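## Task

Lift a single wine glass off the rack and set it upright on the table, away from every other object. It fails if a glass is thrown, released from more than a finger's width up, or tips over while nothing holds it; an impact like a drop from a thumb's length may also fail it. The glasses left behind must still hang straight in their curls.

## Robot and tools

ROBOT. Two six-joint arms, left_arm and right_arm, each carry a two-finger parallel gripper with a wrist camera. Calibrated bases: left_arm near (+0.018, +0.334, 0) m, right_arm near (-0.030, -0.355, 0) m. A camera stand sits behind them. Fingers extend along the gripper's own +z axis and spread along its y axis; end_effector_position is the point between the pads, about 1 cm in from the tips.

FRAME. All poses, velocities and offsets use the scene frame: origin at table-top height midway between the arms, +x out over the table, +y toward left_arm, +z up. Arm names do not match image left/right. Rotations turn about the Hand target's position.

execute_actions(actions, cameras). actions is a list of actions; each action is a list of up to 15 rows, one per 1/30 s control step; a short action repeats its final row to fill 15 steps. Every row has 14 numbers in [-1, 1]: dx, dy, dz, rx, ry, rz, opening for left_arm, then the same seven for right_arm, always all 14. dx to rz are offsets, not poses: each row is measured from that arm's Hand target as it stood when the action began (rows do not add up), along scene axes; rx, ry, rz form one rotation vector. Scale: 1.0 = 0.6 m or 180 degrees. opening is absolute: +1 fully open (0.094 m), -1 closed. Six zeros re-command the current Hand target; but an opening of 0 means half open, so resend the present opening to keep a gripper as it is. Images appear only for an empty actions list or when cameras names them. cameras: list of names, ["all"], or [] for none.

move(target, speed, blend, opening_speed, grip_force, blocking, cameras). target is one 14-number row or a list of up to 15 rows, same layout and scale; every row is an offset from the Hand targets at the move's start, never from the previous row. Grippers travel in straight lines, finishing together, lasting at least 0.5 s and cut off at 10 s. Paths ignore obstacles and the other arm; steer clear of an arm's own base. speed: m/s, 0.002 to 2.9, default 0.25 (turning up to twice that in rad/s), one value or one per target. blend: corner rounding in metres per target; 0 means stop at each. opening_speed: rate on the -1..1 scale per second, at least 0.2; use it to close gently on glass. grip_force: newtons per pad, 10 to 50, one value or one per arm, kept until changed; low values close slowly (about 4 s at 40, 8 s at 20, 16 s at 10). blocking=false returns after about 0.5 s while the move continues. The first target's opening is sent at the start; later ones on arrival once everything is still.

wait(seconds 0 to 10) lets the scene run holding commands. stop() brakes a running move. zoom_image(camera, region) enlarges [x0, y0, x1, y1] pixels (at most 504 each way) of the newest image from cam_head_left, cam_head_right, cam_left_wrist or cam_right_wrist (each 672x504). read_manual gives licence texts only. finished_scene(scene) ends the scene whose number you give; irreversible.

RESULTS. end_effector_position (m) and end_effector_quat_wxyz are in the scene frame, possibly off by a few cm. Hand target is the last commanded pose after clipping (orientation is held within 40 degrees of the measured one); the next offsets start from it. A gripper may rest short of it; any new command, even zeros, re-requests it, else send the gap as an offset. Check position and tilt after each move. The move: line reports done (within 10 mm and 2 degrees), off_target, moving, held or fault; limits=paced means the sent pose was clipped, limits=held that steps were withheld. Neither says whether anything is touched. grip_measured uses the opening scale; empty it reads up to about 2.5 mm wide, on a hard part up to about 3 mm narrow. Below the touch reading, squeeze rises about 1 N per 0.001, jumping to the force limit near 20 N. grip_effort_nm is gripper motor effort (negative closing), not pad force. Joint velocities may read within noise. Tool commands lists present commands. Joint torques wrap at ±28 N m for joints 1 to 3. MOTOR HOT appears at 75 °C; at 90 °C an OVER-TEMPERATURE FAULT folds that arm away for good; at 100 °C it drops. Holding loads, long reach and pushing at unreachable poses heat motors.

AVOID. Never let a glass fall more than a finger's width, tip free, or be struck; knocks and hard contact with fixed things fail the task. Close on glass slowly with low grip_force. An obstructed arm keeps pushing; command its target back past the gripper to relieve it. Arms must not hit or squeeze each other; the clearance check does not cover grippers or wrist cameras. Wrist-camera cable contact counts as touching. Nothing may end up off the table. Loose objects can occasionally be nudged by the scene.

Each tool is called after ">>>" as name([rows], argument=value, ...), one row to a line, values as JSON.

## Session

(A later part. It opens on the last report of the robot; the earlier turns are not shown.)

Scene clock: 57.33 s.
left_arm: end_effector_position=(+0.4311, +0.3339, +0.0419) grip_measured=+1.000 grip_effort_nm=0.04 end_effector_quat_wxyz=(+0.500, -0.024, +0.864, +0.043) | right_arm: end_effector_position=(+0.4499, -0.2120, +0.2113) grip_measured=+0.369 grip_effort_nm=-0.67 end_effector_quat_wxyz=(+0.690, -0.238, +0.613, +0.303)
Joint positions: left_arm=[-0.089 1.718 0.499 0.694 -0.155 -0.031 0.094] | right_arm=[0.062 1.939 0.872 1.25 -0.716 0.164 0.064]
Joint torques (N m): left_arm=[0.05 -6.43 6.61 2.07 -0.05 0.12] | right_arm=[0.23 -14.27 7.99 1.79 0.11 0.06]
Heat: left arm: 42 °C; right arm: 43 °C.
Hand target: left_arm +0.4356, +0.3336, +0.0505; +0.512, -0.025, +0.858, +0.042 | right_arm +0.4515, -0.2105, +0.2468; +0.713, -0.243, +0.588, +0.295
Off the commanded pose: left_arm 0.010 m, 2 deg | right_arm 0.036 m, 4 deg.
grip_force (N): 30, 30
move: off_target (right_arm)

>>> move([
  [-0.226,-0.056,0.649,-0.024,-0.043,-0.096,1, 0,0,0,0,0,0,0.15],
  [-0.226,-0.5227,0.6825,-0.0809,-0.144,-0.319,1, 0,0,0,0,0,0,0.15],
], blend=[0.05, 0], speed=0.35, cameras=["cam_left_wrist", "cam_head_left"])

Scene clock: 62.13 s.
left_arm: end_effector_position=(+0.3026, +0.0231, +0.4528) grip_measured=+1.000 grip_effort_nm=0.04 end_effector_quat_wxyz=(+0.625, +0.311, +0.645, -0.311) | right_arm: end_effector_position=(+0.4500, -0.2120, +0.2112) grip_measured=+0.369 grip_effort_nm=-0.67 end_effector_quat_wxyz=(+0.690, -0.238, +0.613, +0.303)
Joint positions: left_arm=[-0.797 1.264 1.405 -0.166 0.137 -0.009 0.094] | right_arm=[0.062 1.939 0.872 1.249 -0.716 0.164 0.064]
Joint torques (N m): left_arm=[-0.42 -3.81 8.92 2.28 0.14 0.18] | right_arm=[0.34 -14.3 7.97 1.75 0.13 0.08]
Heat: left arm: 42 °C; right arm: 46 °C.
Hand target: left_arm +0.3001, +0.0200, +0.4601; +0.633, +0.316, +0.632, -0.316 | right_arm +0.4516, -0.2105, +0.2468; +0.713, -0.243, +0.588, +0.295
Off the commanded pose: left_arm 0.008 m, 2 deg | right_arm 0.036 m, 4 deg.
grip_force (N): 30, 30
move: off_target (right_arm)
camera_calibration:
cam_left_wrist: T_world_to_cam=[[-0.79115, -0.60306, -0.101984, 0.304627], [-0.334399, 0.566113, -0.753455, 0.451899], [0.512112, -0.561992, -0.649542, 0.26249], [0, 0, 0, 1]] pos_world=[0.257696, 0.0753998, 0.542051]
Images, in order (width x height): cam_head_left 672x504, cam_left_wrist 672x504.

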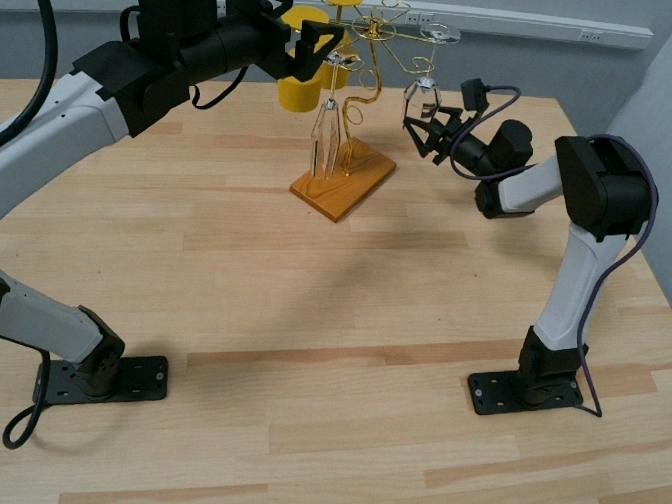

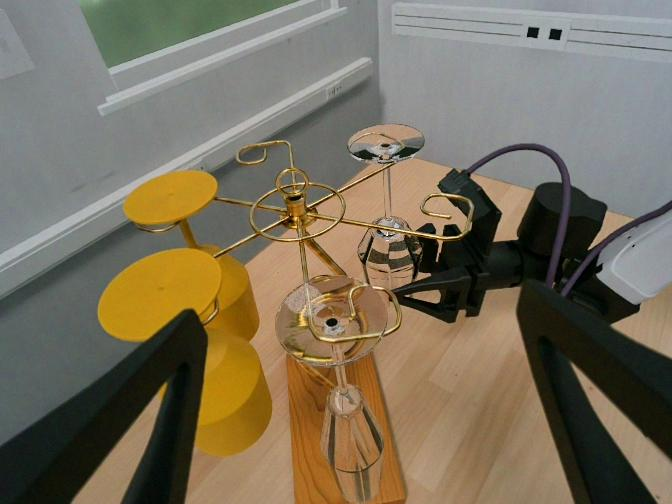

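>>> zoom_image(camera="cam_left_wrist", region=[300, 90, 500, 320])

>>> zoom_image(camera="cam_left_wrist", region=[330, 100, 450, 240])

Scaled by 2.191 from the camera's 672x504 image, which has a finer 960x720 frame.

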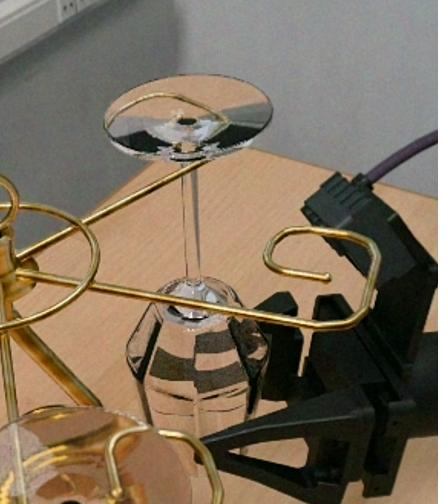

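Scaled by 3.600 from the camera's 672x504 image, which has a finer 960x720 frame.

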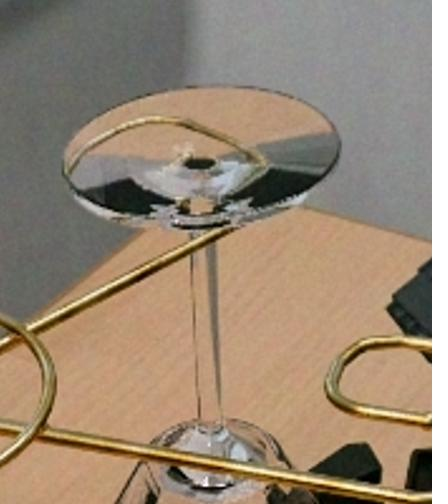

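>>> move(target=[0,0,0,0,0,0,1, 0,0,0.025,0.008,-0.008,0,0.15], speed=0.05, cameras=["cam_left_wrist", "cam_right_wrist"])

Scene clock: 63.83 s.
left_arm: end_effector_position=(+0.3026, +0.0231, +0.4529) grip_measured=+1.000 grip_effort_nm=0.04 end_effector_quat_wxyz=(+0.625, +0.311, +0.645, -0.311) | right_arm: end_effector_position=(+0.4507, -0.2098, +0.2164) grip_measured=+0.369 grip_effort_nm=-0.67 end_effector_quat_wxyz=(+0.691, -0.237, +0.609, +0.307)
Joint positions: left_arm=[-0.797 1.264 1.405 -0.165 0.137 -0.009 0.094] | right_arm=[0.066 1.936 0.883 1.247 -0.716 0.176 0.064]
Joint torques (N m): left_arm=[-0.31 -3.78 9.02 2.31 0.14 0.12] | right_arm=[0.12 -14.98 8.25 2.04 0.18 0.25]
Heat: left arm: 42 °C; right arm: 46 °C.
Hand target: left_arm +0.3001, +0.0200, +0.4601; +0.633, +0.316, +0.632, -0.316 | right_arm +0.4516, -0.2105, +0.2620; +0.723, -0.238, +0.575, +0.299
Off the commanded pose: left_arm 0.008 m, 2 deg | right_arm 0.045 m, 5 deg.
grip_force (N): 30, 30
move: off_target (right_arm)
camera_calibration:
cam_left_wrist: T_world_to_cam=[[-0.791161, -0.603044, -0.10199, 0.304702], [-0.334194, 0.565914, -0.753695, 0.452011], [0.512228, -0.56221, -0.649263, 0.262447], [0, 0, 0, 1]] pos_world=[0.257695, 0.0754999, 0.542152]
cam_right_wrist: T_world_to_cam=[[0.703652, -0.69027, -0.168526, -0.418873], [-0.47855, -0.285065, -0.830499, 0.352377], [0.525227, 0.66503, -0.530915, 0.129742], [0, 0, 0, 1]] pos_world=[0.395226, -0.274967, 0.29094]
Images, in order (width x height): cam_left_wrist 672x504, cam_right_wrist 672x504.

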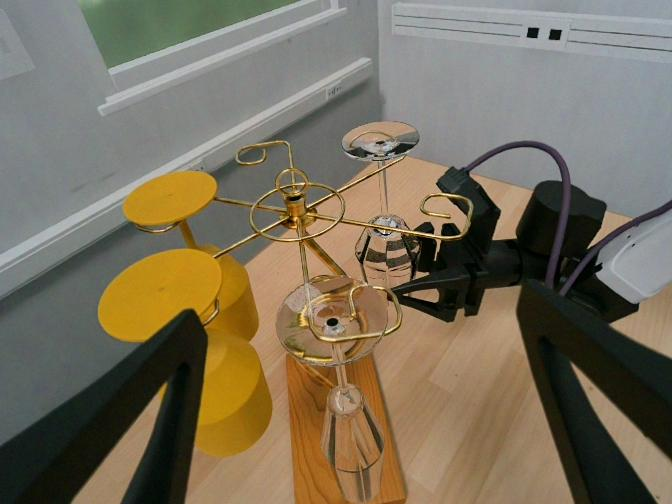

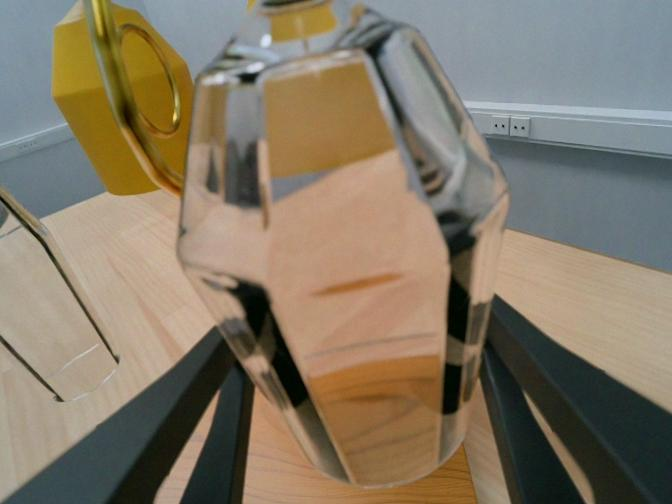

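>>> zoom_image(camera="cam_left_wrist", region=[320, 100, 480, 260])

Scaled by 3.150 from the camera's 672x504 image, which has a finer 960x720 frame.

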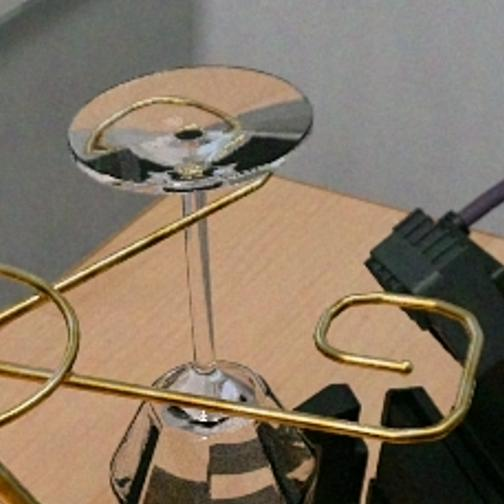

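>>> move(target=[0,0,0,0,0,0,1, 0,0,0.02,0.004,-0.004,0,0.15], speed=0.05, cameras=["cam_left_wrist"])

Scene clock: 65.43 s.
left_arm: end_effector_position=(+0.3026, +0.0231, +0.4529) grip_measured=+1.000 grip_effort_nm=0.04 end_effector_quat_wxyz=(+0.625, +0.311, +0.645, -0.311) | right_arm: end_effector_position=(+0.4511, -0.2097, +0.2282) grip_measured=+0.369 grip_effort_nm=-0.67 end_effector_quat_wxyz=(+0.696, -0.235, +0.604, +0.311)
Joint positions: left_arm=[-0.797 1.264 1.405 -0.165 0.137 -0.009 0.094] | right_arm=[0.066 1.918 0.897 1.236 -0.716 0.193 0.064]
Joint torques (N m): left_arm=[-0.55 -3.88 8.98 2.27 0.13 0.18] | right_arm=[0.17 -14.79 8.29 2.04 0.25 0.26]
Heat: left arm: 42 °C; right arm: 47 °C.
Hand target: left_arm +0.3001, +0.0200, +0.4601; +0.633, +0.316, +0.632, -0.316 | right_arm +0.4516, -0.2105, +0.2738; +0.728, -0.235, +0.569, +0.301
Off the commanded pose: left_arm 0.008 m, 2 deg | right_arm 0.046 m, 6 deg.
grip_force (N): 30, 30
move: off_target (right_arm)
camera_calibration:
cam_left_wrist: T_world_to_cam=[[-0.791161, -0.603044, -0.10199, 0.304702], [-0.334194, 0.565914, -0.753695, 0.452011], [0.512228, -0.56221, -0.649263, 0.262447], [0, 0, 0, 1]] pos_world=[0.257695, 0.0754999, 0.542152]
Images, in order (width x height): cam_left_wrist 672x504.

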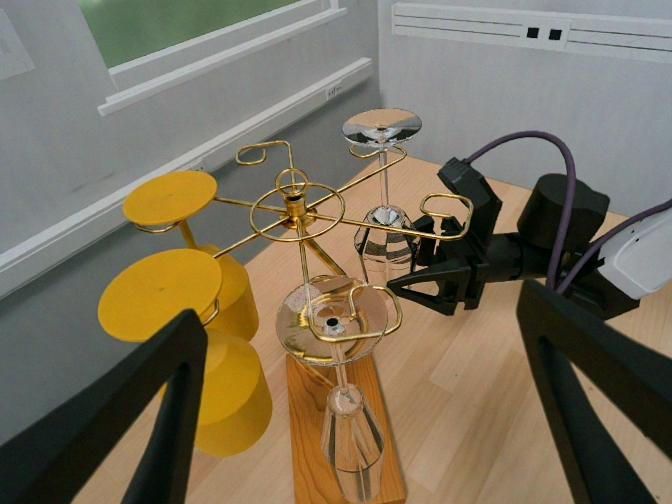

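>>> zoom_image(camera="cam_left_wrist", region=[320, 90, 480, 250])

Scaled by 3.150 from the camera's 672x504 image, which has a finer 960x720 frame.

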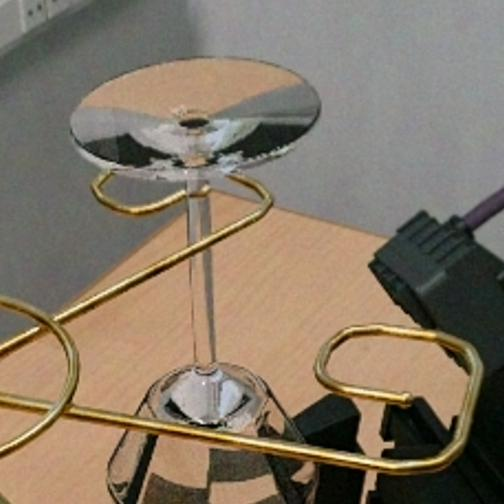

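>>> move(target=[0,0,0,0,0,0,1, 0,0.025,0.003,-0.0155,-0.0155,-0.0036,0.15], speed=0.05, cameras=["cam_left_wrist"])

>>> zoom_image(camera="cam_left_wrist", region=[320, 90, 480, 250])

Scene clock: 67.43 s.
left_arm: end_effector_position=(+0.3026, +0.0231, +0.4529) grip_measured=+1.000 grip_effort_nm=0.03 end_effector_quat_wxyz=(+0.625, +0.311, +0.645, -0.311) | right_arm: end_effector_position=(+0.4517, -0.1970, +0.2232) grip_measured=+0.369 grip_effort_nm=-0.67 end_effector_quat_wxyz=(+0.696, -0.244, +0.607, +0.295)
Joint positions: left_arm=[-0.797 1.264 1.405 -0.165 0.137 -0.009 0.094] | right_arm=[0.103 1.917 0.897 1.205 -0.674 0.135 0.064]
Joint torques (N m): left_arm=[-0.43 -4 8.94 2.3 0.11 0.19] | right_arm=[0.53 -15.1 9.01 2.26 0.12 -0.06]
Heat: left arm: 42 °C; right arm: 48 °C.
Hand target: left_arm +0.3001, +0.0200, +0.4601; +0.633, +0.316, +0.632, -0.316 | right_arm +0.4516, -0.1956, +0.2756; +0.738, -0.257, +0.559, +0.278
Off the commanded pose: left_arm 0.008 m, 2 deg | right_arm 0.052 m, 8 deg.
grip_force (N): 30, 30
move: off_target (right_arm)
camera_calibration:
cam_left_wrist: T_world_to_cam=[[-0.791161, -0.603044, -0.10199, 0.304702], [-0.334194, 0.565914, -0.753695, 0.452011], [0.512228, -0.56221, -0.649263, 0.262447], [0, 0, 0, 1]] pos_world=[0.257695, 0.0754999, 0.542152]
Images, in order (width x height): cam_left_wrist 672x504.

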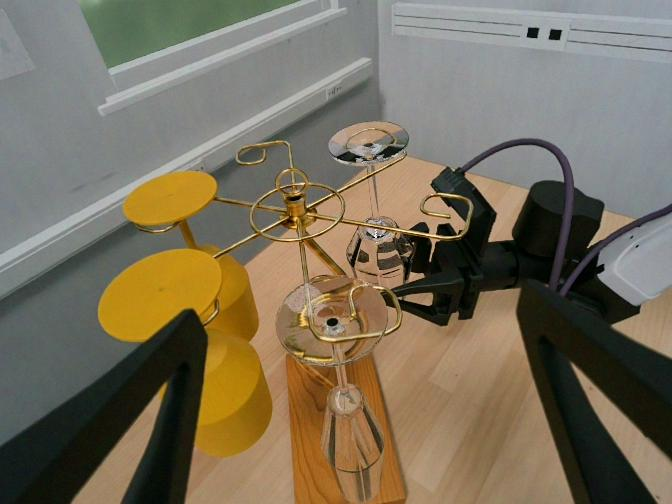

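Scaled by 3.150 from the camera's 672x504 image, which has a finer 960x720 frame.

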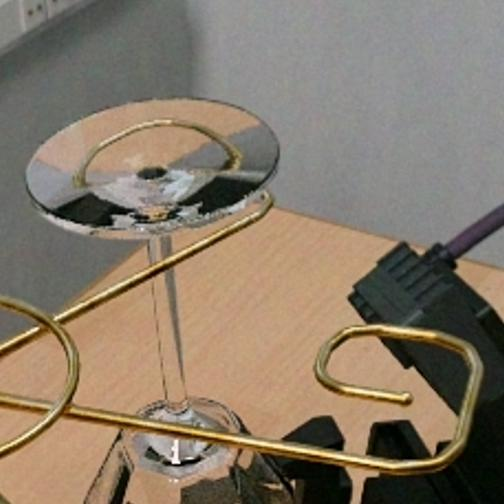

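>>> move(target=[0,0,0,0,0,0,1, 0.008,0.02,0.01,0,0,0,0.15], speed=0.05, cameras=["cam_left_wrist"])

>>> zoom_image(camera="cam_left_wrist", region=[320, 90, 480, 250])

Scene clock: 69.73 s.
left_arm: end_effector_position=(+0.3026, +0.0231, +0.4529) grip_measured=+1.000 grip_effort_nm=0.04 end_effector_quat_wxyz=(+0.625, +0.311, +0.645, -0.311) | right_arm: end_effector_position=(+0.4578, -0.1845, +0.2327) grip_measured=+0.369 grip_effort_nm=-0.67 end_effector_quat_wxyz=(+0.699, -0.247, +0.603, +0.293)
Joint positions: left_arm=[-0.797 1.264 1.405 -0.165 0.137 -0.009 0.094] | right_arm=[0.134 1.917 0.943 1.163 -0.645 0.122 0.064]
Joint torques (N m): left_arm=[-0.29 -3.88 9.13 2.32 0.09 0.19] | right_arm=[0.24 -14.82 8.8 2.17 0.14 -0.06]
Heat: left arm: 43 °C; right arm: 49 °C.
Hand target: left_arm +0.3001, +0.0200, +0.4601; +0.633, +0.316, +0.632, -0.316 | right_arm +0.4563, -0.1834, +0.2816; +0.738, -0.257, +0.559, +0.278
Off the commanded pose: left_arm 0.008 m, 2 deg | right_arm 0.049 m, 7 deg.
grip_force (N): 30, 30
move: off_target (right_arm)
camera_calibration:
cam_left_wrist: T_world_to_cam=[[-0.791161, -0.603044, -0.10199, 0.304702], [-0.334194, 0.565914, -0.753695, 0.452011], [0.512228, -0.56221, -0.649263, 0.262447], [0, 0, 0, 1]] pos_world=[0.257695, 0.0754999, 0.542152]
Images, in order (width x height): cam_left_wrist 672x504.

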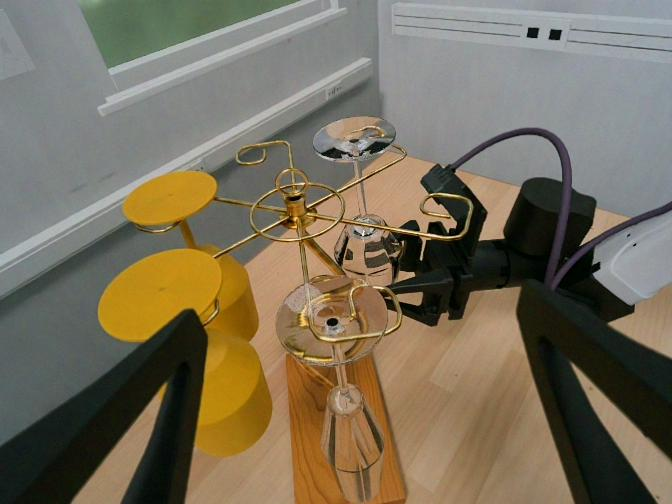

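Scaled by 3.150 from the camera's 672x504 image, which has a finer 960x720 frame.

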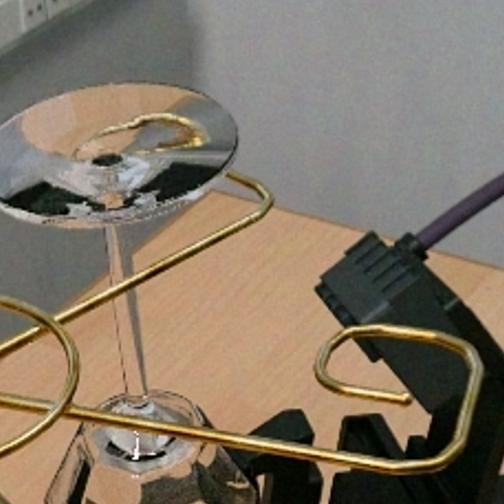

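>>> move(target=[0,0,0,0,0,0,1, 0.0358,0.0132,-0.101,0.0073,0.0237,0.0032,0.15], speed=0.06, cameras=["cam_left_wrist"])

>>> zoom_image(camera="cam_left_wrist", region=[300, 90, 460, 250])

Scene clock: 74.10 s.
left_arm: end_effector_position=(+0.3026, +0.0231, +0.4529) grip_measured=+1.000 grip_effort_nm=0.03 end_effector_quat_wxyz=(+0.625, +0.311, +0.645, -0.311) | right_arm: end_effector_position=(+0.4719, -0.1779, +0.2084) grip_measured=+0.369 grip_effort_nm=-0.67 end_effector_quat_wxyz=(+0.700, -0.243, +0.601, +0.300)
Joint positions: left_arm=[-0.797 1.264 1.405 -0.165 0.137 -0.009 0.094] | right_arm=[0.146 2.04 0.986 1.255 -0.635 0.14 0.064]
Joint torques (N m): left_arm=[-0.36 -3.88 9.18 2.28 0.13 0.21] | right_arm=[0.2 -8.7 7.88 2.41 0.15 0.14]
Heat: left arm: 43 °C; right arm: 51 °C.
Hand target: left_arm +0.3001, +0.0200, +0.4601; +0.633, +0.316, +0.632, -0.316 | right_arm +0.4778, -0.1755, +0.2210; +0.718, -0.241, +0.582, +0.297
Off the commanded pose: left_arm 0.008 m, 2 deg | right_arm 0.014 m, 3 deg.
grip_force (N): 30, 30
move: off_target (right_arm)
camera_calibration:
cam_left_wrist: T_world_to_cam=[[-0.791161, -0.603044, -0.10199, 0.304702], [-0.334194, 0.565914, -0.753695, 0.452011], [0.512228, -0.56221, -0.649263, 0.262447], [0, 0, 0, 1]] pos_world=[0.257695, 0.0754999, 0.542152]
Images, in order (width x height): cam_left_wrist 672x504.

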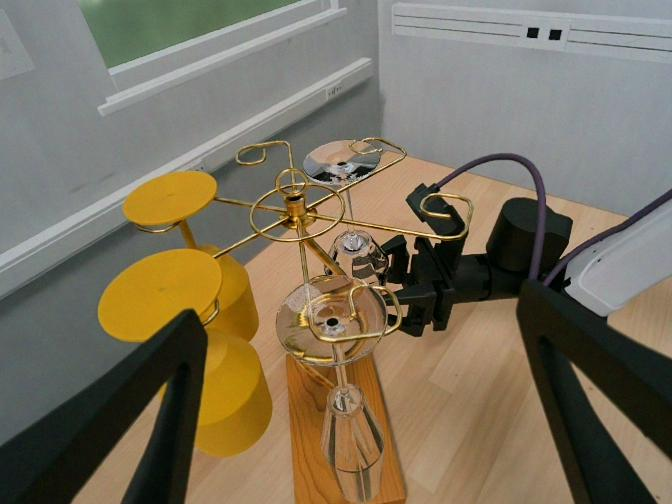

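Scaled by 3.150 from the camera's 672x504 image, which has a finer 960x720 frame.

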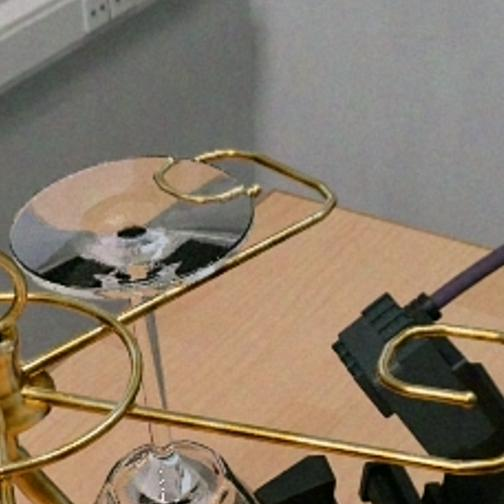

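>>> move(target=[0,0,0,0,0,0,1, 0.0088,-0.0035,0.0553,0.01454,-0.01454,0,0.15], speed=0.06, cameras=["cam_left_wrist"])

>>> zoom_image(camera="cam_left_wrist", region=[300, 90, 460, 250])

Scene clock: 83.27 s.
left_arm: end_effector_position=(+0.3026, +0.0231, +0.4529) grip_measured=+1.000 grip_effort_nm=0.03 end_effector_quat_wxyz=(+0.625, +0.311, +0.645, -0.311) | right_arm: end_effector_position=(+0.4790, -0.1779, +0.2272) grip_measured=+0.369 grip_effort_nm=-0.67 end_effector_quat_wxyz=(+0.709, -0.230, +0.589, +0.312)
Joint positions: left_arm=[-0.797 1.264 1.405 -0.165 0.137 -0.009 0.094] | right_arm=[0.146 2.04 1.034 1.255 -0.628 0.19 0.064]
Joint torques (N m): left_arm=[-0.4 -3.9 9.39 2.3 0.1 0.09] | right_arm=[0.03 -10.97 8.58 2.41 0.16 0.12]
Heat: left arm: 43 °C; right arm: 50 °C.
Hand target: left_arm +0.3001, +0.0200, +0.4601; +0.633, +0.316, +0.632, -0.316 | right_arm +0.4831, -0.1776, +0.2542; +0.736, -0.231, +0.558, +0.305
Off the commanded pose: left_arm 0.008 m, 2 deg | right_arm 0.027 m, 5 deg.
grip_force (N): 30, 30
move: off_target (right_arm)
camera_calibration:
cam_left_wrist: T_world_to_cam=[[-0.791161, -0.603044, -0.10199, 0.304702], [-0.334194, 0.565914, -0.753695, 0.452011], [0.512228, -0.56221, -0.649263, 0.262447], [0, 0, 0, 1]] pos_world=[0.257695, 0.0754999, 0.542152]
Images, in order (width x height): cam_left_wrist 672x504.

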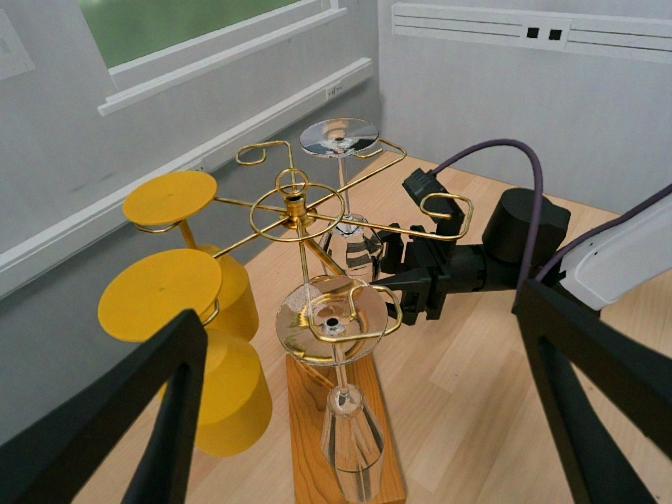

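Scaled by 3.150 from the camera's 672x504 image, which has a finer 960x720 frame.

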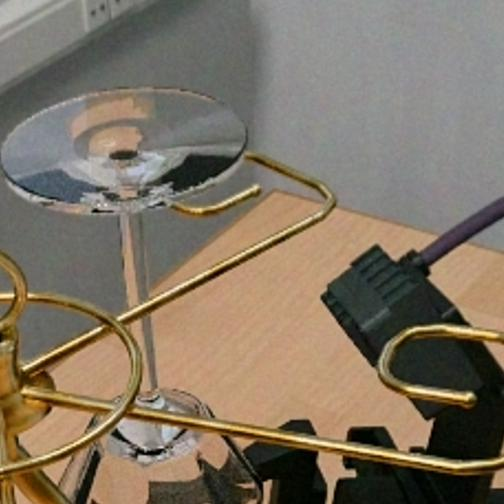

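>>> move([
  [0,0,0,0,0,0,1, 0.0093,0.0035,-0.0443,-0.0297,0.0065,-0.0032,0.15],
  [0,0,0,0,0,0,1, 0.0465,0.0093,-0.0435,-0.034,0.0108,-0.003,0.15],
], speed=0.05, blend=[0.01, 0], cameras=["cam_left_wrist"])

>>> zoom_image(camera="cam_left_wrist", region=[300, 90, 460, 250])

Scene clock: 86.70 s.
left_arm: end_effector_position=(+0.3026, +0.0231, +0.4529) grip_measured=+1.000 grip_effort_nm=0.03 end_effector_quat_wxyz=(+0.625, +0.311, +0.645, -0.311) | right_arm: end_effector_position=(+0.5053, -0.1741, +0.2147) grip_measured=+0.369 grip_effort_nm=-0.67 end_effector_quat_wxyz=(+0.699, -0.254, +0.606, +0.281)
Joint positions: left_arm=[-0.797 1.264 1.405 -0.165 0.137 -0.009 0.094] | right_arm=[0.146 2.094 1.149 1.114 -0.628 0.084 0.064]
Joint torques (N m): left_arm=[-0.44 -3.84 9.09 2.33 0.09 0.14] | right_arm=[-0.1 -10.04 8.92 2.22 -0.05 -0.05]
Heat: left arm: 43 °C; right arm: 50 °C.
Hand target: left_arm +0.3001, +0.0200, +0.4601; +0.633, +0.316, +0.632, -0.316 | right_arm +0.5110, -0.1720, +0.2281; +0.715, -0.262, +0.587, +0.275
Off the commanded pose: left_arm 0.008 m, 2 deg | right_arm 0.015 m, 3 deg.
grip_force (N): 30, 30
move: off_target (right_arm)
camera_calibration:
cam_left_wrist: T_world_to_cam=[[-0.791161, -0.603044, -0.10199, 0.304702], [-0.334194, 0.565914, -0.753695, 0.452011], [0.512228, -0.56221, -0.649263, 0.262447], [0, 0, 0, 1]] pos_world=[0.257695, 0.0754999, 0.542152]
Images, in order (width x height): cam_left_wrist 672x504.

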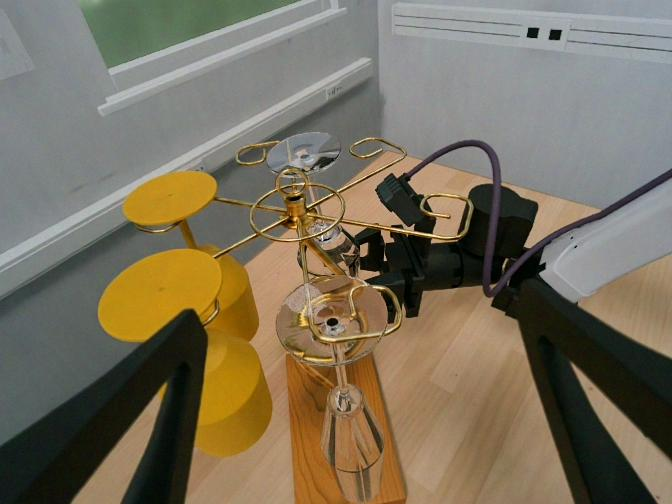

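Scaled by 3.150 from the camera's 672x504 image, which has a finer 960x720 frame.

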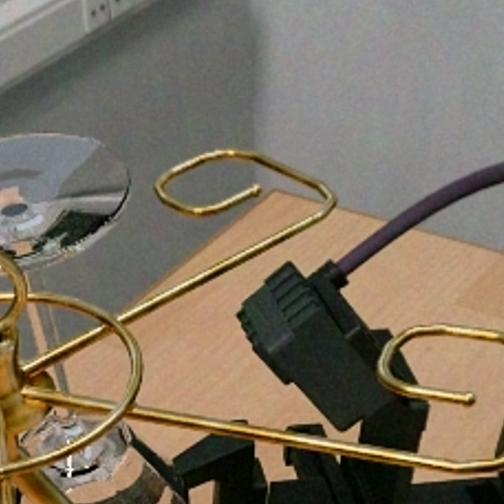

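>>> move(target=[0,0,0,0,0,0,1, 0.0133,-0.045,0.0198,0,0,0,0.15], speed=0.06, cameras=["cam_left_wrist"])

>>> zoom_image(camera="cam_left_wrist", region=[230, 90, 440, 280])

Scene clock: 88.80 s.
left_arm: end_effector_position=(+0.3026, +0.0231, +0.4530) grip_measured=+1.000 grip_effort_nm=0.04 end_effector_quat_wxyz=(+0.625, +0.311, +0.645, -0.311) | right_arm: end_effector_position=(+0.5157, -0.2008, +0.2203) grip_measured=+0.369 grip_effort_nm=-0.67 end_effector_quat_wxyz=(+0.699, -0.253, +0.610, +0.274)
Joint positions: left_arm=[-0.797 1.264 1.405 -0.165 0.137 -0.009 0.094] | right_arm=[0.084 2.094 1.186 1.073 -0.678 0.085 0.064]
Joint torques (N m): left_arm=[-0.7 -3.88 9.06 2.33 0.12 0.23] | right_arm=[-0.28 -11.15 9.03 2.25 -0.15 0.11]
Heat: left arm: 44 °C; right arm: 50 °C.
Hand target: left_arm +0.3001, +0.0200, +0.4601; +0.633, +0.316, +0.632, -0.316 | right_arm +0.5190, -0.1991, +0.2400; +0.715, -0.262, +0.587, +0.275
Off the commanded pose: left_arm 0.008 m, 2 deg | right_arm 0.020 m, 3 deg.
grip_force (N): 30, 30
move: off_target (right_arm)
camera_calibration:
cam_left_wrist: T_world_to_cam=[[-0.791132, -0.603072, -0.102047, 0.304728], [-0.333972, 0.565696, -0.753957, 0.452112], [0.512418, -0.562399, -0.64895, 0.262243], [0, 0, 0, 1]] pos_world=[0.257695, 0.0755, 0.542152]
Images, in order (width x height): cam_left_wrist 672x504.

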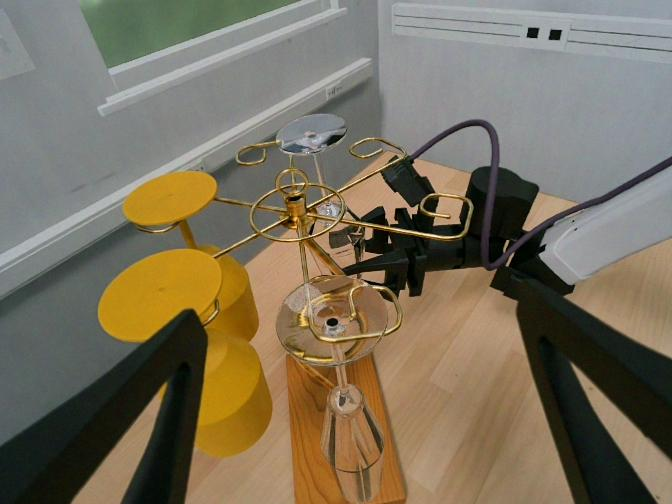

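Scaled by 2.400 from the camera's 672x504 image, which has a finer 960x720 frame.

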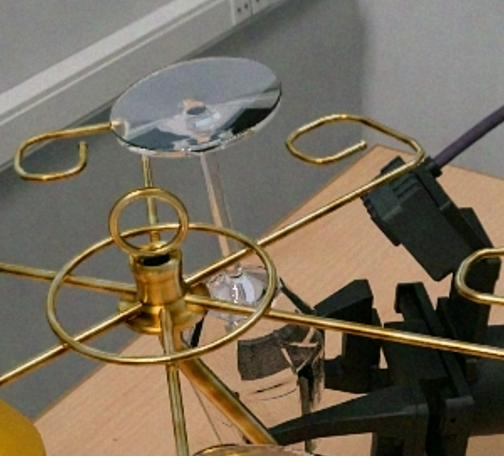

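>>> move(target=[0,0,0,0,0,0,1, 0.0033,-0.1083,0.005,0,0,0,0.15], speed=0.08, cameras=["cam_left_wrist"])

>>> zoom_image(camera="cam_left_wrist", region=[230, 90, 440, 280])

Scene clock: 90.83 s.
left_arm: end_effector_position=(+0.3026, +0.0231, +0.4530) grip_measured=+1.000 grip_effort_nm=0.03 end_effector_quat_wxyz=(+0.625, +0.311, +0.645, -0.311) | right_arm: end_effector_position=(+0.5182, -0.2646, +0.2220) grip_measured=+0.369 grip_effort_nm=-0.67 end_effector_quat_wxyz=(+0.694, -0.246, +0.616, +0.280)
Joint positions: left_arm=[-0.797 1.264 1.405 -0.165 0.137 -0.009 0.094] | right_arm=[-0.066 2.094 1.198 1.073 -0.824 0.134 0.064]
Joint torques (N m): left_arm=[-0.53 -3.64 9.02 2.3 0.13 0.15] | right_arm=[-0.39 -10.78 8.9 2.44 -0.17 0.1]
Heat: left arm: 44 °C; right arm: 50 °C.
Hand target: left_arm +0.3001, +0.0200, +0.4601; +0.633, +0.316, +0.632, -0.316 | right_arm +0.5210, -0.2641, +0.2430; +0.715, -0.262, +0.587, +0.275
Off the commanded pose: left_arm 0.008 m, 2 deg | right_arm 0.021 m, 4 deg.
grip_force (N): 30, 30
move: off_target (right_arm)
camera_calibration:
cam_left_wrist: T_world_to_cam=[[-0.791132, -0.603072, -0.102047, 0.304728], [-0.333972, 0.565696, -0.753957, 0.452112], [0.512418, -0.562399, -0.64895, 0.262243], [0, 0, 0, 1]] pos_world=[0.257695, 0.0755, 0.542152]
Images, in order (width x height): cam_left_wrist 672x504.

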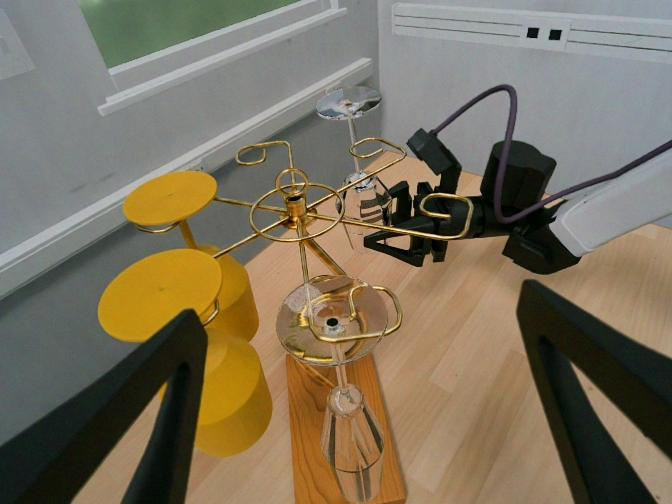

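Scaled by 2.400 from the camera's 672x504 image, which has a finer 960x720 frame.

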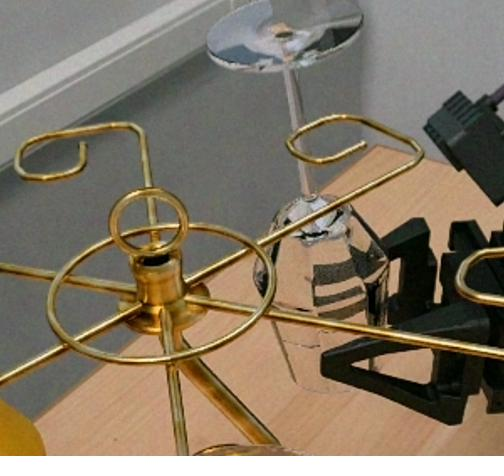

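>>> move([
  [0,0,0,0,0,0,1, -0.1517,-0.1098,0.0117,0,0,0,0.15],
  [0,0,0,0,0,0,1, -0.2025,-0.1037,0.0205,0.1334,0.2254,0.0377,0.15],
  [0,0,0,0,0,0,1, -0.2237,-0.0745,0.0118,0.2597,0.4408,0.0519,0.15],
], speed=0.18, blend=[0.03, 0.03, 0], cameras=["cam_left_wrist", "cam_head_right", "cam_right_wrist"])

Scene clock: 101.50 s.
left_arm: end_effector_position=(+0.3026, +0.0231, +0.4530) grip_measured=+1.000 grip_effort_nm=0.04 end_effector_quat_wxyz=(+0.625, +0.311, +0.645, -0.311) | right_arm: end_effector_position=(+0.3866, -0.3148, +0.2124) grip_measured=+0.369 grip_effort_nm=-0.67 end_effector_quat_wxyz=(+0.174, +0.255, +0.730, +0.610)
Joint positions: left_arm=[-0.797 1.264 1.405 -0.165 0.137 -0.009 0.094] | right_arm=[-0.3 1.631 1.025 0.031 -1.204 1.083 0.064]
Joint torques (N m): left_arm=[-0.46 -3.89 9.05 2.33 0.18 0.18] | right_arm=[0.59 -11.99 9.95 1.94 -0.59 -0.05]
Heat: left arm: 44 °C; right arm: 51 °C.
Hand target: left_arm +0.3001, +0.0200, +0.4601; +0.633, +0.316, +0.632, -0.316 | right_arm +0.3868, -0.3088, +0.2500; +0.206, +0.207, +0.729, +0.619
Off the commanded pose: left_arm 0.008 m, 2 deg | right_arm 0.038 m, 7 deg.
grip_force (N): 30, 30
move: off_target (right_arm)
camera_calibration:
cam_left_wrist: T_world_to_cam=[[-0.791132, -0.603072, -0.102047, 0.304728], [-0.333972, 0.565696, -0.753957, 0.452112], [0.512418, -0.562399, -0.64895, 0.262243], [0, 0, 0, 1]] pos_world=[0.257695, 0.0755, 0.542152]
cam_right_wrist: T_world_to_cam=[[-0.265984, -0.0700991, -0.961425, 0.291525], [-0.959804, -0.0734449, 0.27089, 0.307083], [-0.0896009, 0.994833, -0.0477462, 0.469945], [0, 0, 0, 1]] pos_world=[0.414388, -0.424527, 0.219532]
Images, in order (width x height): cam_head_right 672x504, cam_left_wrist 672x504, cam_right_wrist 672x504.

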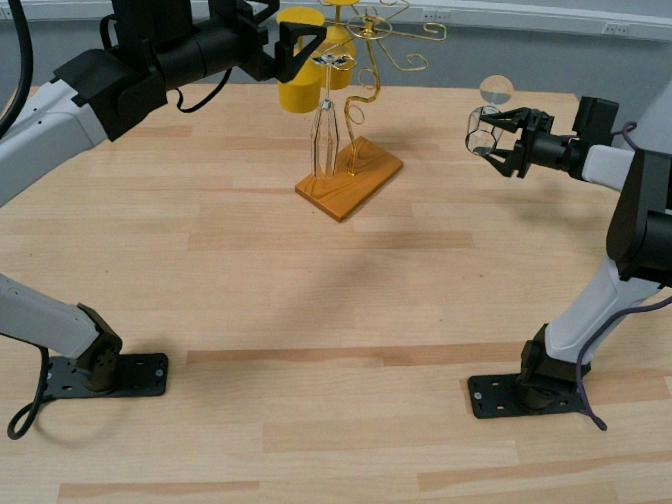

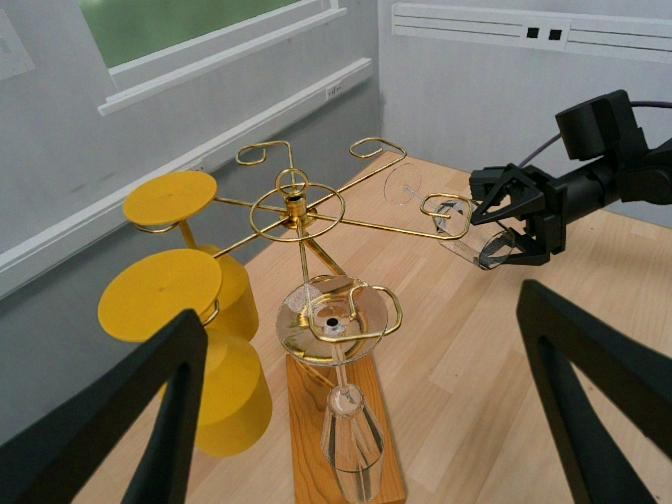

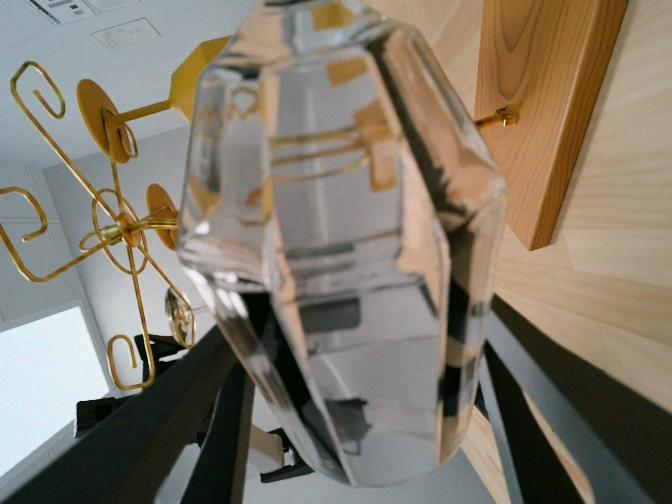

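>>> move([
  [0,0,0,0,0,0,1, -0.0312,0.0283,0.03,0.1097,0.2243,0.0019,0.15],
  [0,0,0,0,0,0,1, -0.0595,0.0538,0.0833,0.2111,0.4573,-0.0116,0.15],
], speed=0.18, blend=[0.03, 0], cameras=["cam_left_wrist", "cam_head_right", "cam_head_left", "cam_right_wrist"])

Scene clock: 107.40 s.
left_arm: end_effector_position=(+0.3026, +0.0231, +0.4530) grip_measured=+1.000 grip_effort_nm=0.04 end_effector_quat_wxyz=(+0.625, +0.311, +0.645, -0.311) | right_arm: end_effector_position=(+0.3484, -0.2803, +0.2867) grip_measured=+0.369 grip_effort_nm=-0.67 end_effector_quat_wxyz=(-0.369, +0.637, +0.452, +0.504)
Joint positions: left_arm=[-0.797 1.264 1.405 -0.165 0.137 -0.009 0.094] | right_arm=[-0.258 1.744 1.594 -1.154 -1.341 1.859 0.064]
Joint torques (N m): left_arm=[-0.35 -3.92 9.16 2.28 0.17 0.17] | right_arm=[0.4 -7.1 9.11 0.58 -0.92 -0.04]
Heat: left arm: 45 °C; right arm: 50 °C.
Hand target: left_arm +0.3001, +0.0200, +0.4601; +0.633, +0.316, +0.632, -0.316 | right_arm +0.3510, -0.2765, +0.3001; -0.378, +0.618, +0.457, +0.515
Off the commanded pose: left_arm 0.008 m, 2 deg | right_arm 0.014 m, 3 deg.
grip_force (N): 30, 30
move: off_target (right_arm)
camera_calibration:
cam_left_wrist: T_world_to_cam=[[-0.791132, -0.603072, -0.102047, 0.304728], [-0.333972, 0.565696, -0.753957, 0.452112], [0.512418, -0.562399, -0.64895, 0.262243], [0, 0, 0, 1]] pos_world=[0.257695, 0.0755, 0.542152]
cam_right_wrist: T_world_to_cam=[[-0.93628, 0.324081, 0.135467, 0.384778], [-0.0417916, -0.485705, 0.873123, -0.355214], [0.34876, 0.811826, 0.4683, 0.0838893], [0, 0, 0, 1]] pos_world=[0.316158, -0.365332, 0.218736]

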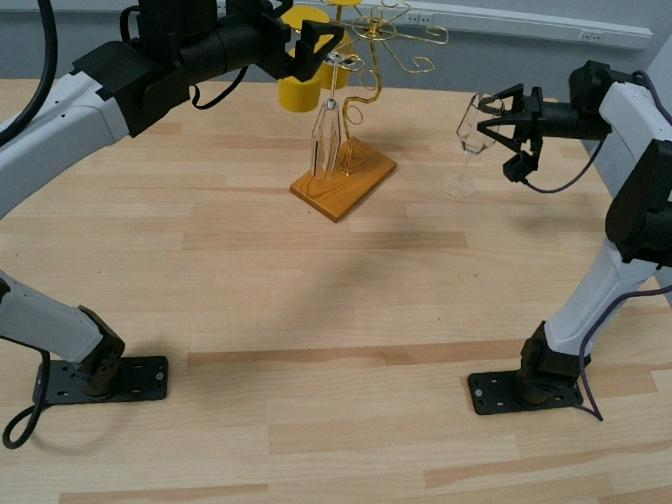

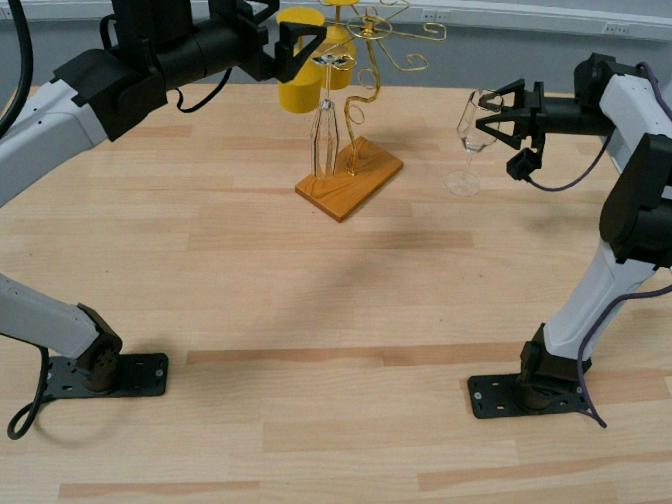

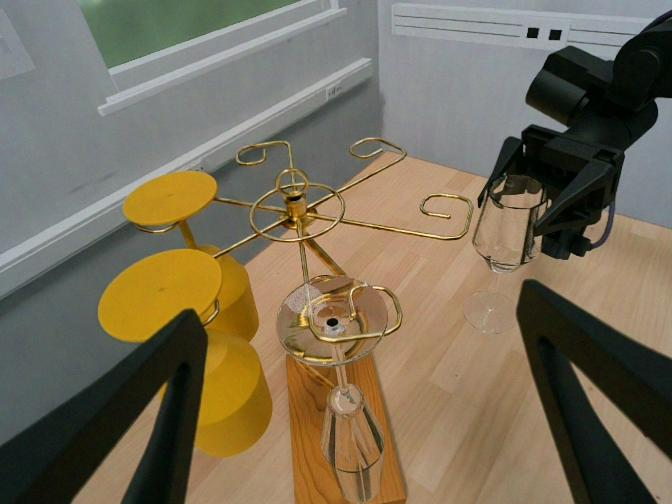

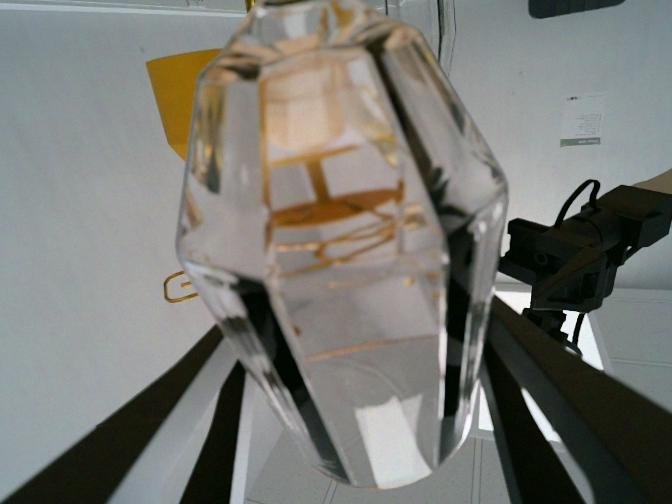

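>>> move(target=[0,0,0,0,0,0,1, 0,0,-0.15,0.0158,-0.0053,0,0.15], speed=0.1, cameras=["cam_left_wrist", "cam_head_left", "cam_head_right"])

Scene clock: 110.37 s.
left_arm: end_effector_position=(+0.3026, +0.0231, +0.4530) grip_measured=+1.000 grip_effort_nm=0.04 end_effector_quat_wxyz=(+0.625, +0.311, +0.645, -0.311) | right_arm: end_effector_position=(+0.3518, -0.2794, +0.2025) grip_measured=+0.369 grip_effort_nm=-0.67 end_effector_quat_wxyz=(-0.382, +0.619, +0.451, +0.517)
Joint positions: left_arm=[-0.797 1.264 1.405 -0.165 0.137 -0.009 0.094] | right_arm=[-0.258 1.802 1.296 -0.816 -1.392 1.83 0.064]
Joint velocities: left_arm=[within noise] | right_arm=[-0.012 -0.012 0.007 -0.081 -0.154 0.007 0.001]
Joint torques (N m): left_arm=[-0.42 -3.88 9.03 2.28 0.15 0.23] | right_arm=[-0.02 -9.17 5.05 0.86 -0.9 0.12]
Heat: left arm: 45 °C; right arm: 50 °C.
Hand target: left_arm +0.3001, +0.0200, +0.4601; +0.633, +0.316, +0.632, -0.316 | right_arm +0.3511, -0.2765, +0.2100; -0.390, +0.604, +0.448, +0.531
Off the commanded pose: left_arm 0.008 m, 2 deg | right_arm 0.008 m, 2 deg.
grip_force (N): 30, 30
move: done
camera_calibration:
cam_left_wrist: T_world_to_cam=[[-0.791132, -0.603072, -0.102047, 0.304728], [-0.333972, 0.565696, -0.753957, 0.452112], [0.512418, -0.562399, -0.64895, 0.262243], [0, 0, 0, 1]] pos_world=[0.257695, 0.0755, 0.542152]
Images, in order (width x height): cam_head_left 672x504, cam_head_right 672x504, cam_left_wrist 672x504.

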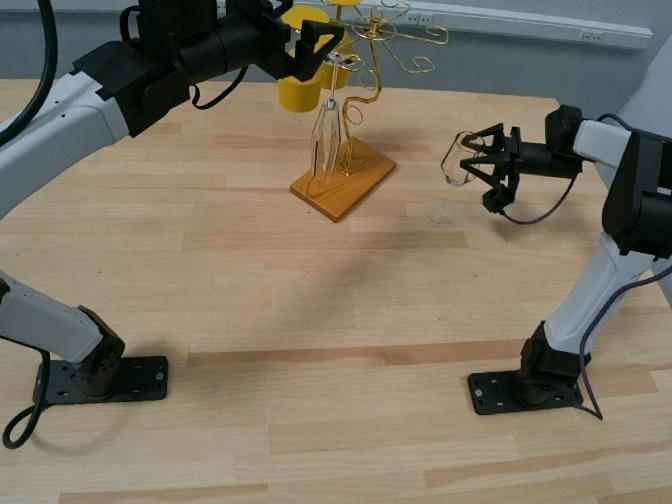

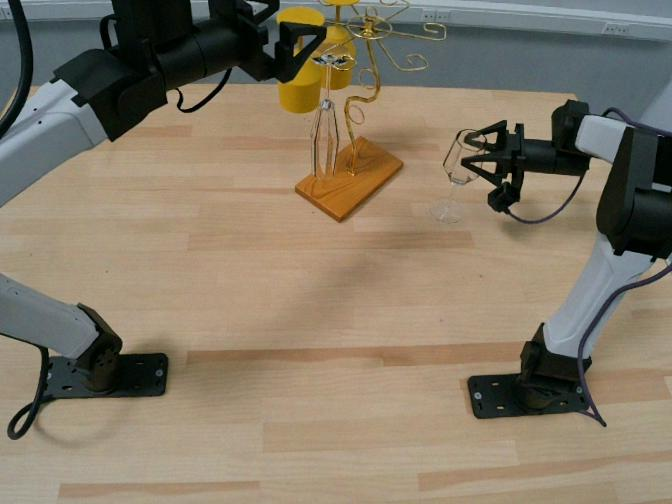

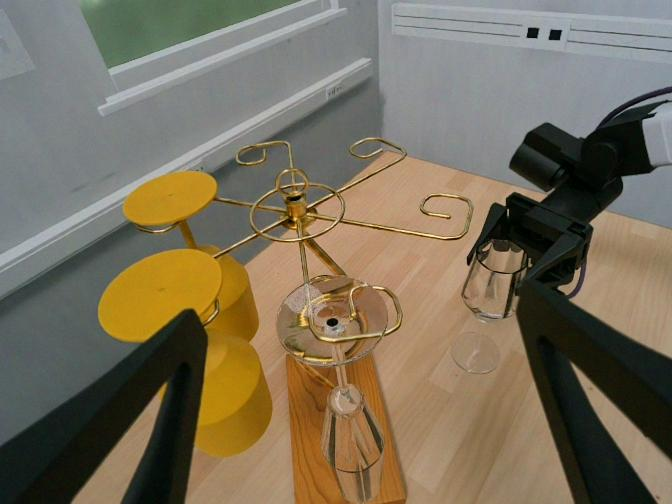

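>>> zoom_image(camera="cam_head_left", region=[400, 110, 530, 240])

>>> zoom_image(camera="cam_left_wrist", region=[420, 190, 580, 390])

>>> zoom_image(camera="cam_head_right", region=[400, 110, 530, 240])

Scaled by 3.877 from the camera's 672x504 image, which has a finer 960x720 frame.

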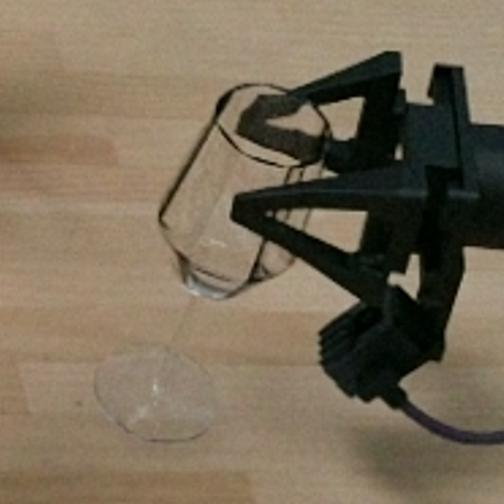

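Scaled by 2.520 from the camera's 672x504 image, which has a finer 960x720 frame.

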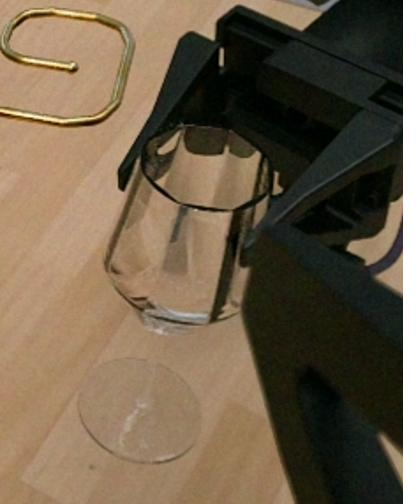

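Scaled by 3.877 from the camera's 672x504 image, which has a finer 960x720 frame.

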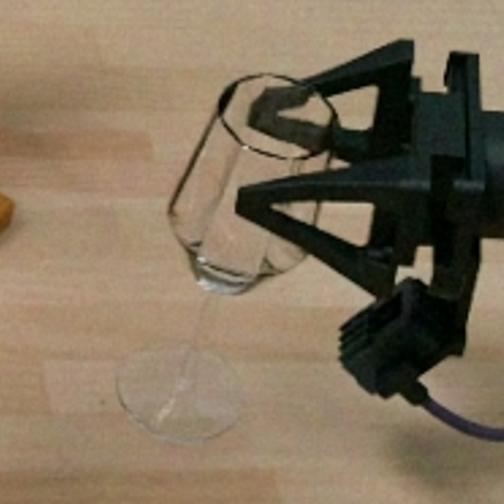

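>>> move(target=[0,0,0,0,0,0,1, 0,0,-0.02,0,0,0,0.15], speed=0.03)

Scene clock: 112.33 s.
left_arm: end_effector_position=(+0.3026, +0.0231, +0.4530) grip_measured=+1.000 grip_effort_nm=0.04 end_effector_quat_wxyz=(+0.625, +0.311, +0.645, -0.311) | right_arm: end_effector_position=(+0.3511, -0.2792, +0.1940) grip_measured=+0.369 grip_effort_nm=-0.67 end_effector_quat_wxyz=(-0.380, +0.617, +0.452, +0.520)
Joint positions: left_arm=[-0.797 1.264 1.405 -0.165 0.137 -0.009 0.094] | right_arm=[-0.258 1.802 1.258 -0.759 -1.393 1.841 0.064]
Joint torques (N m): left_arm=[-0.55 -3.86 9.17 2.29 0.16 0.18] | right_arm=[0.06 -8.2 5.01 0.87 -0.91 0.09]
Heat: left arm: 45 °C; right arm: 49 °C.
Hand target: left_arm +0.3001, +0.0200, +0.4601; +0.633, +0.316, +0.632, -0.316 | right_arm +0.3511, -0.2765, +0.1980; -0.390, +0.605, +0.448, +0.531
Off the commanded pose: left_arm 0.008 m, 2 deg | right_arm 0.005 m, 2 deg.
grip_force (N): 30, 30
move: done


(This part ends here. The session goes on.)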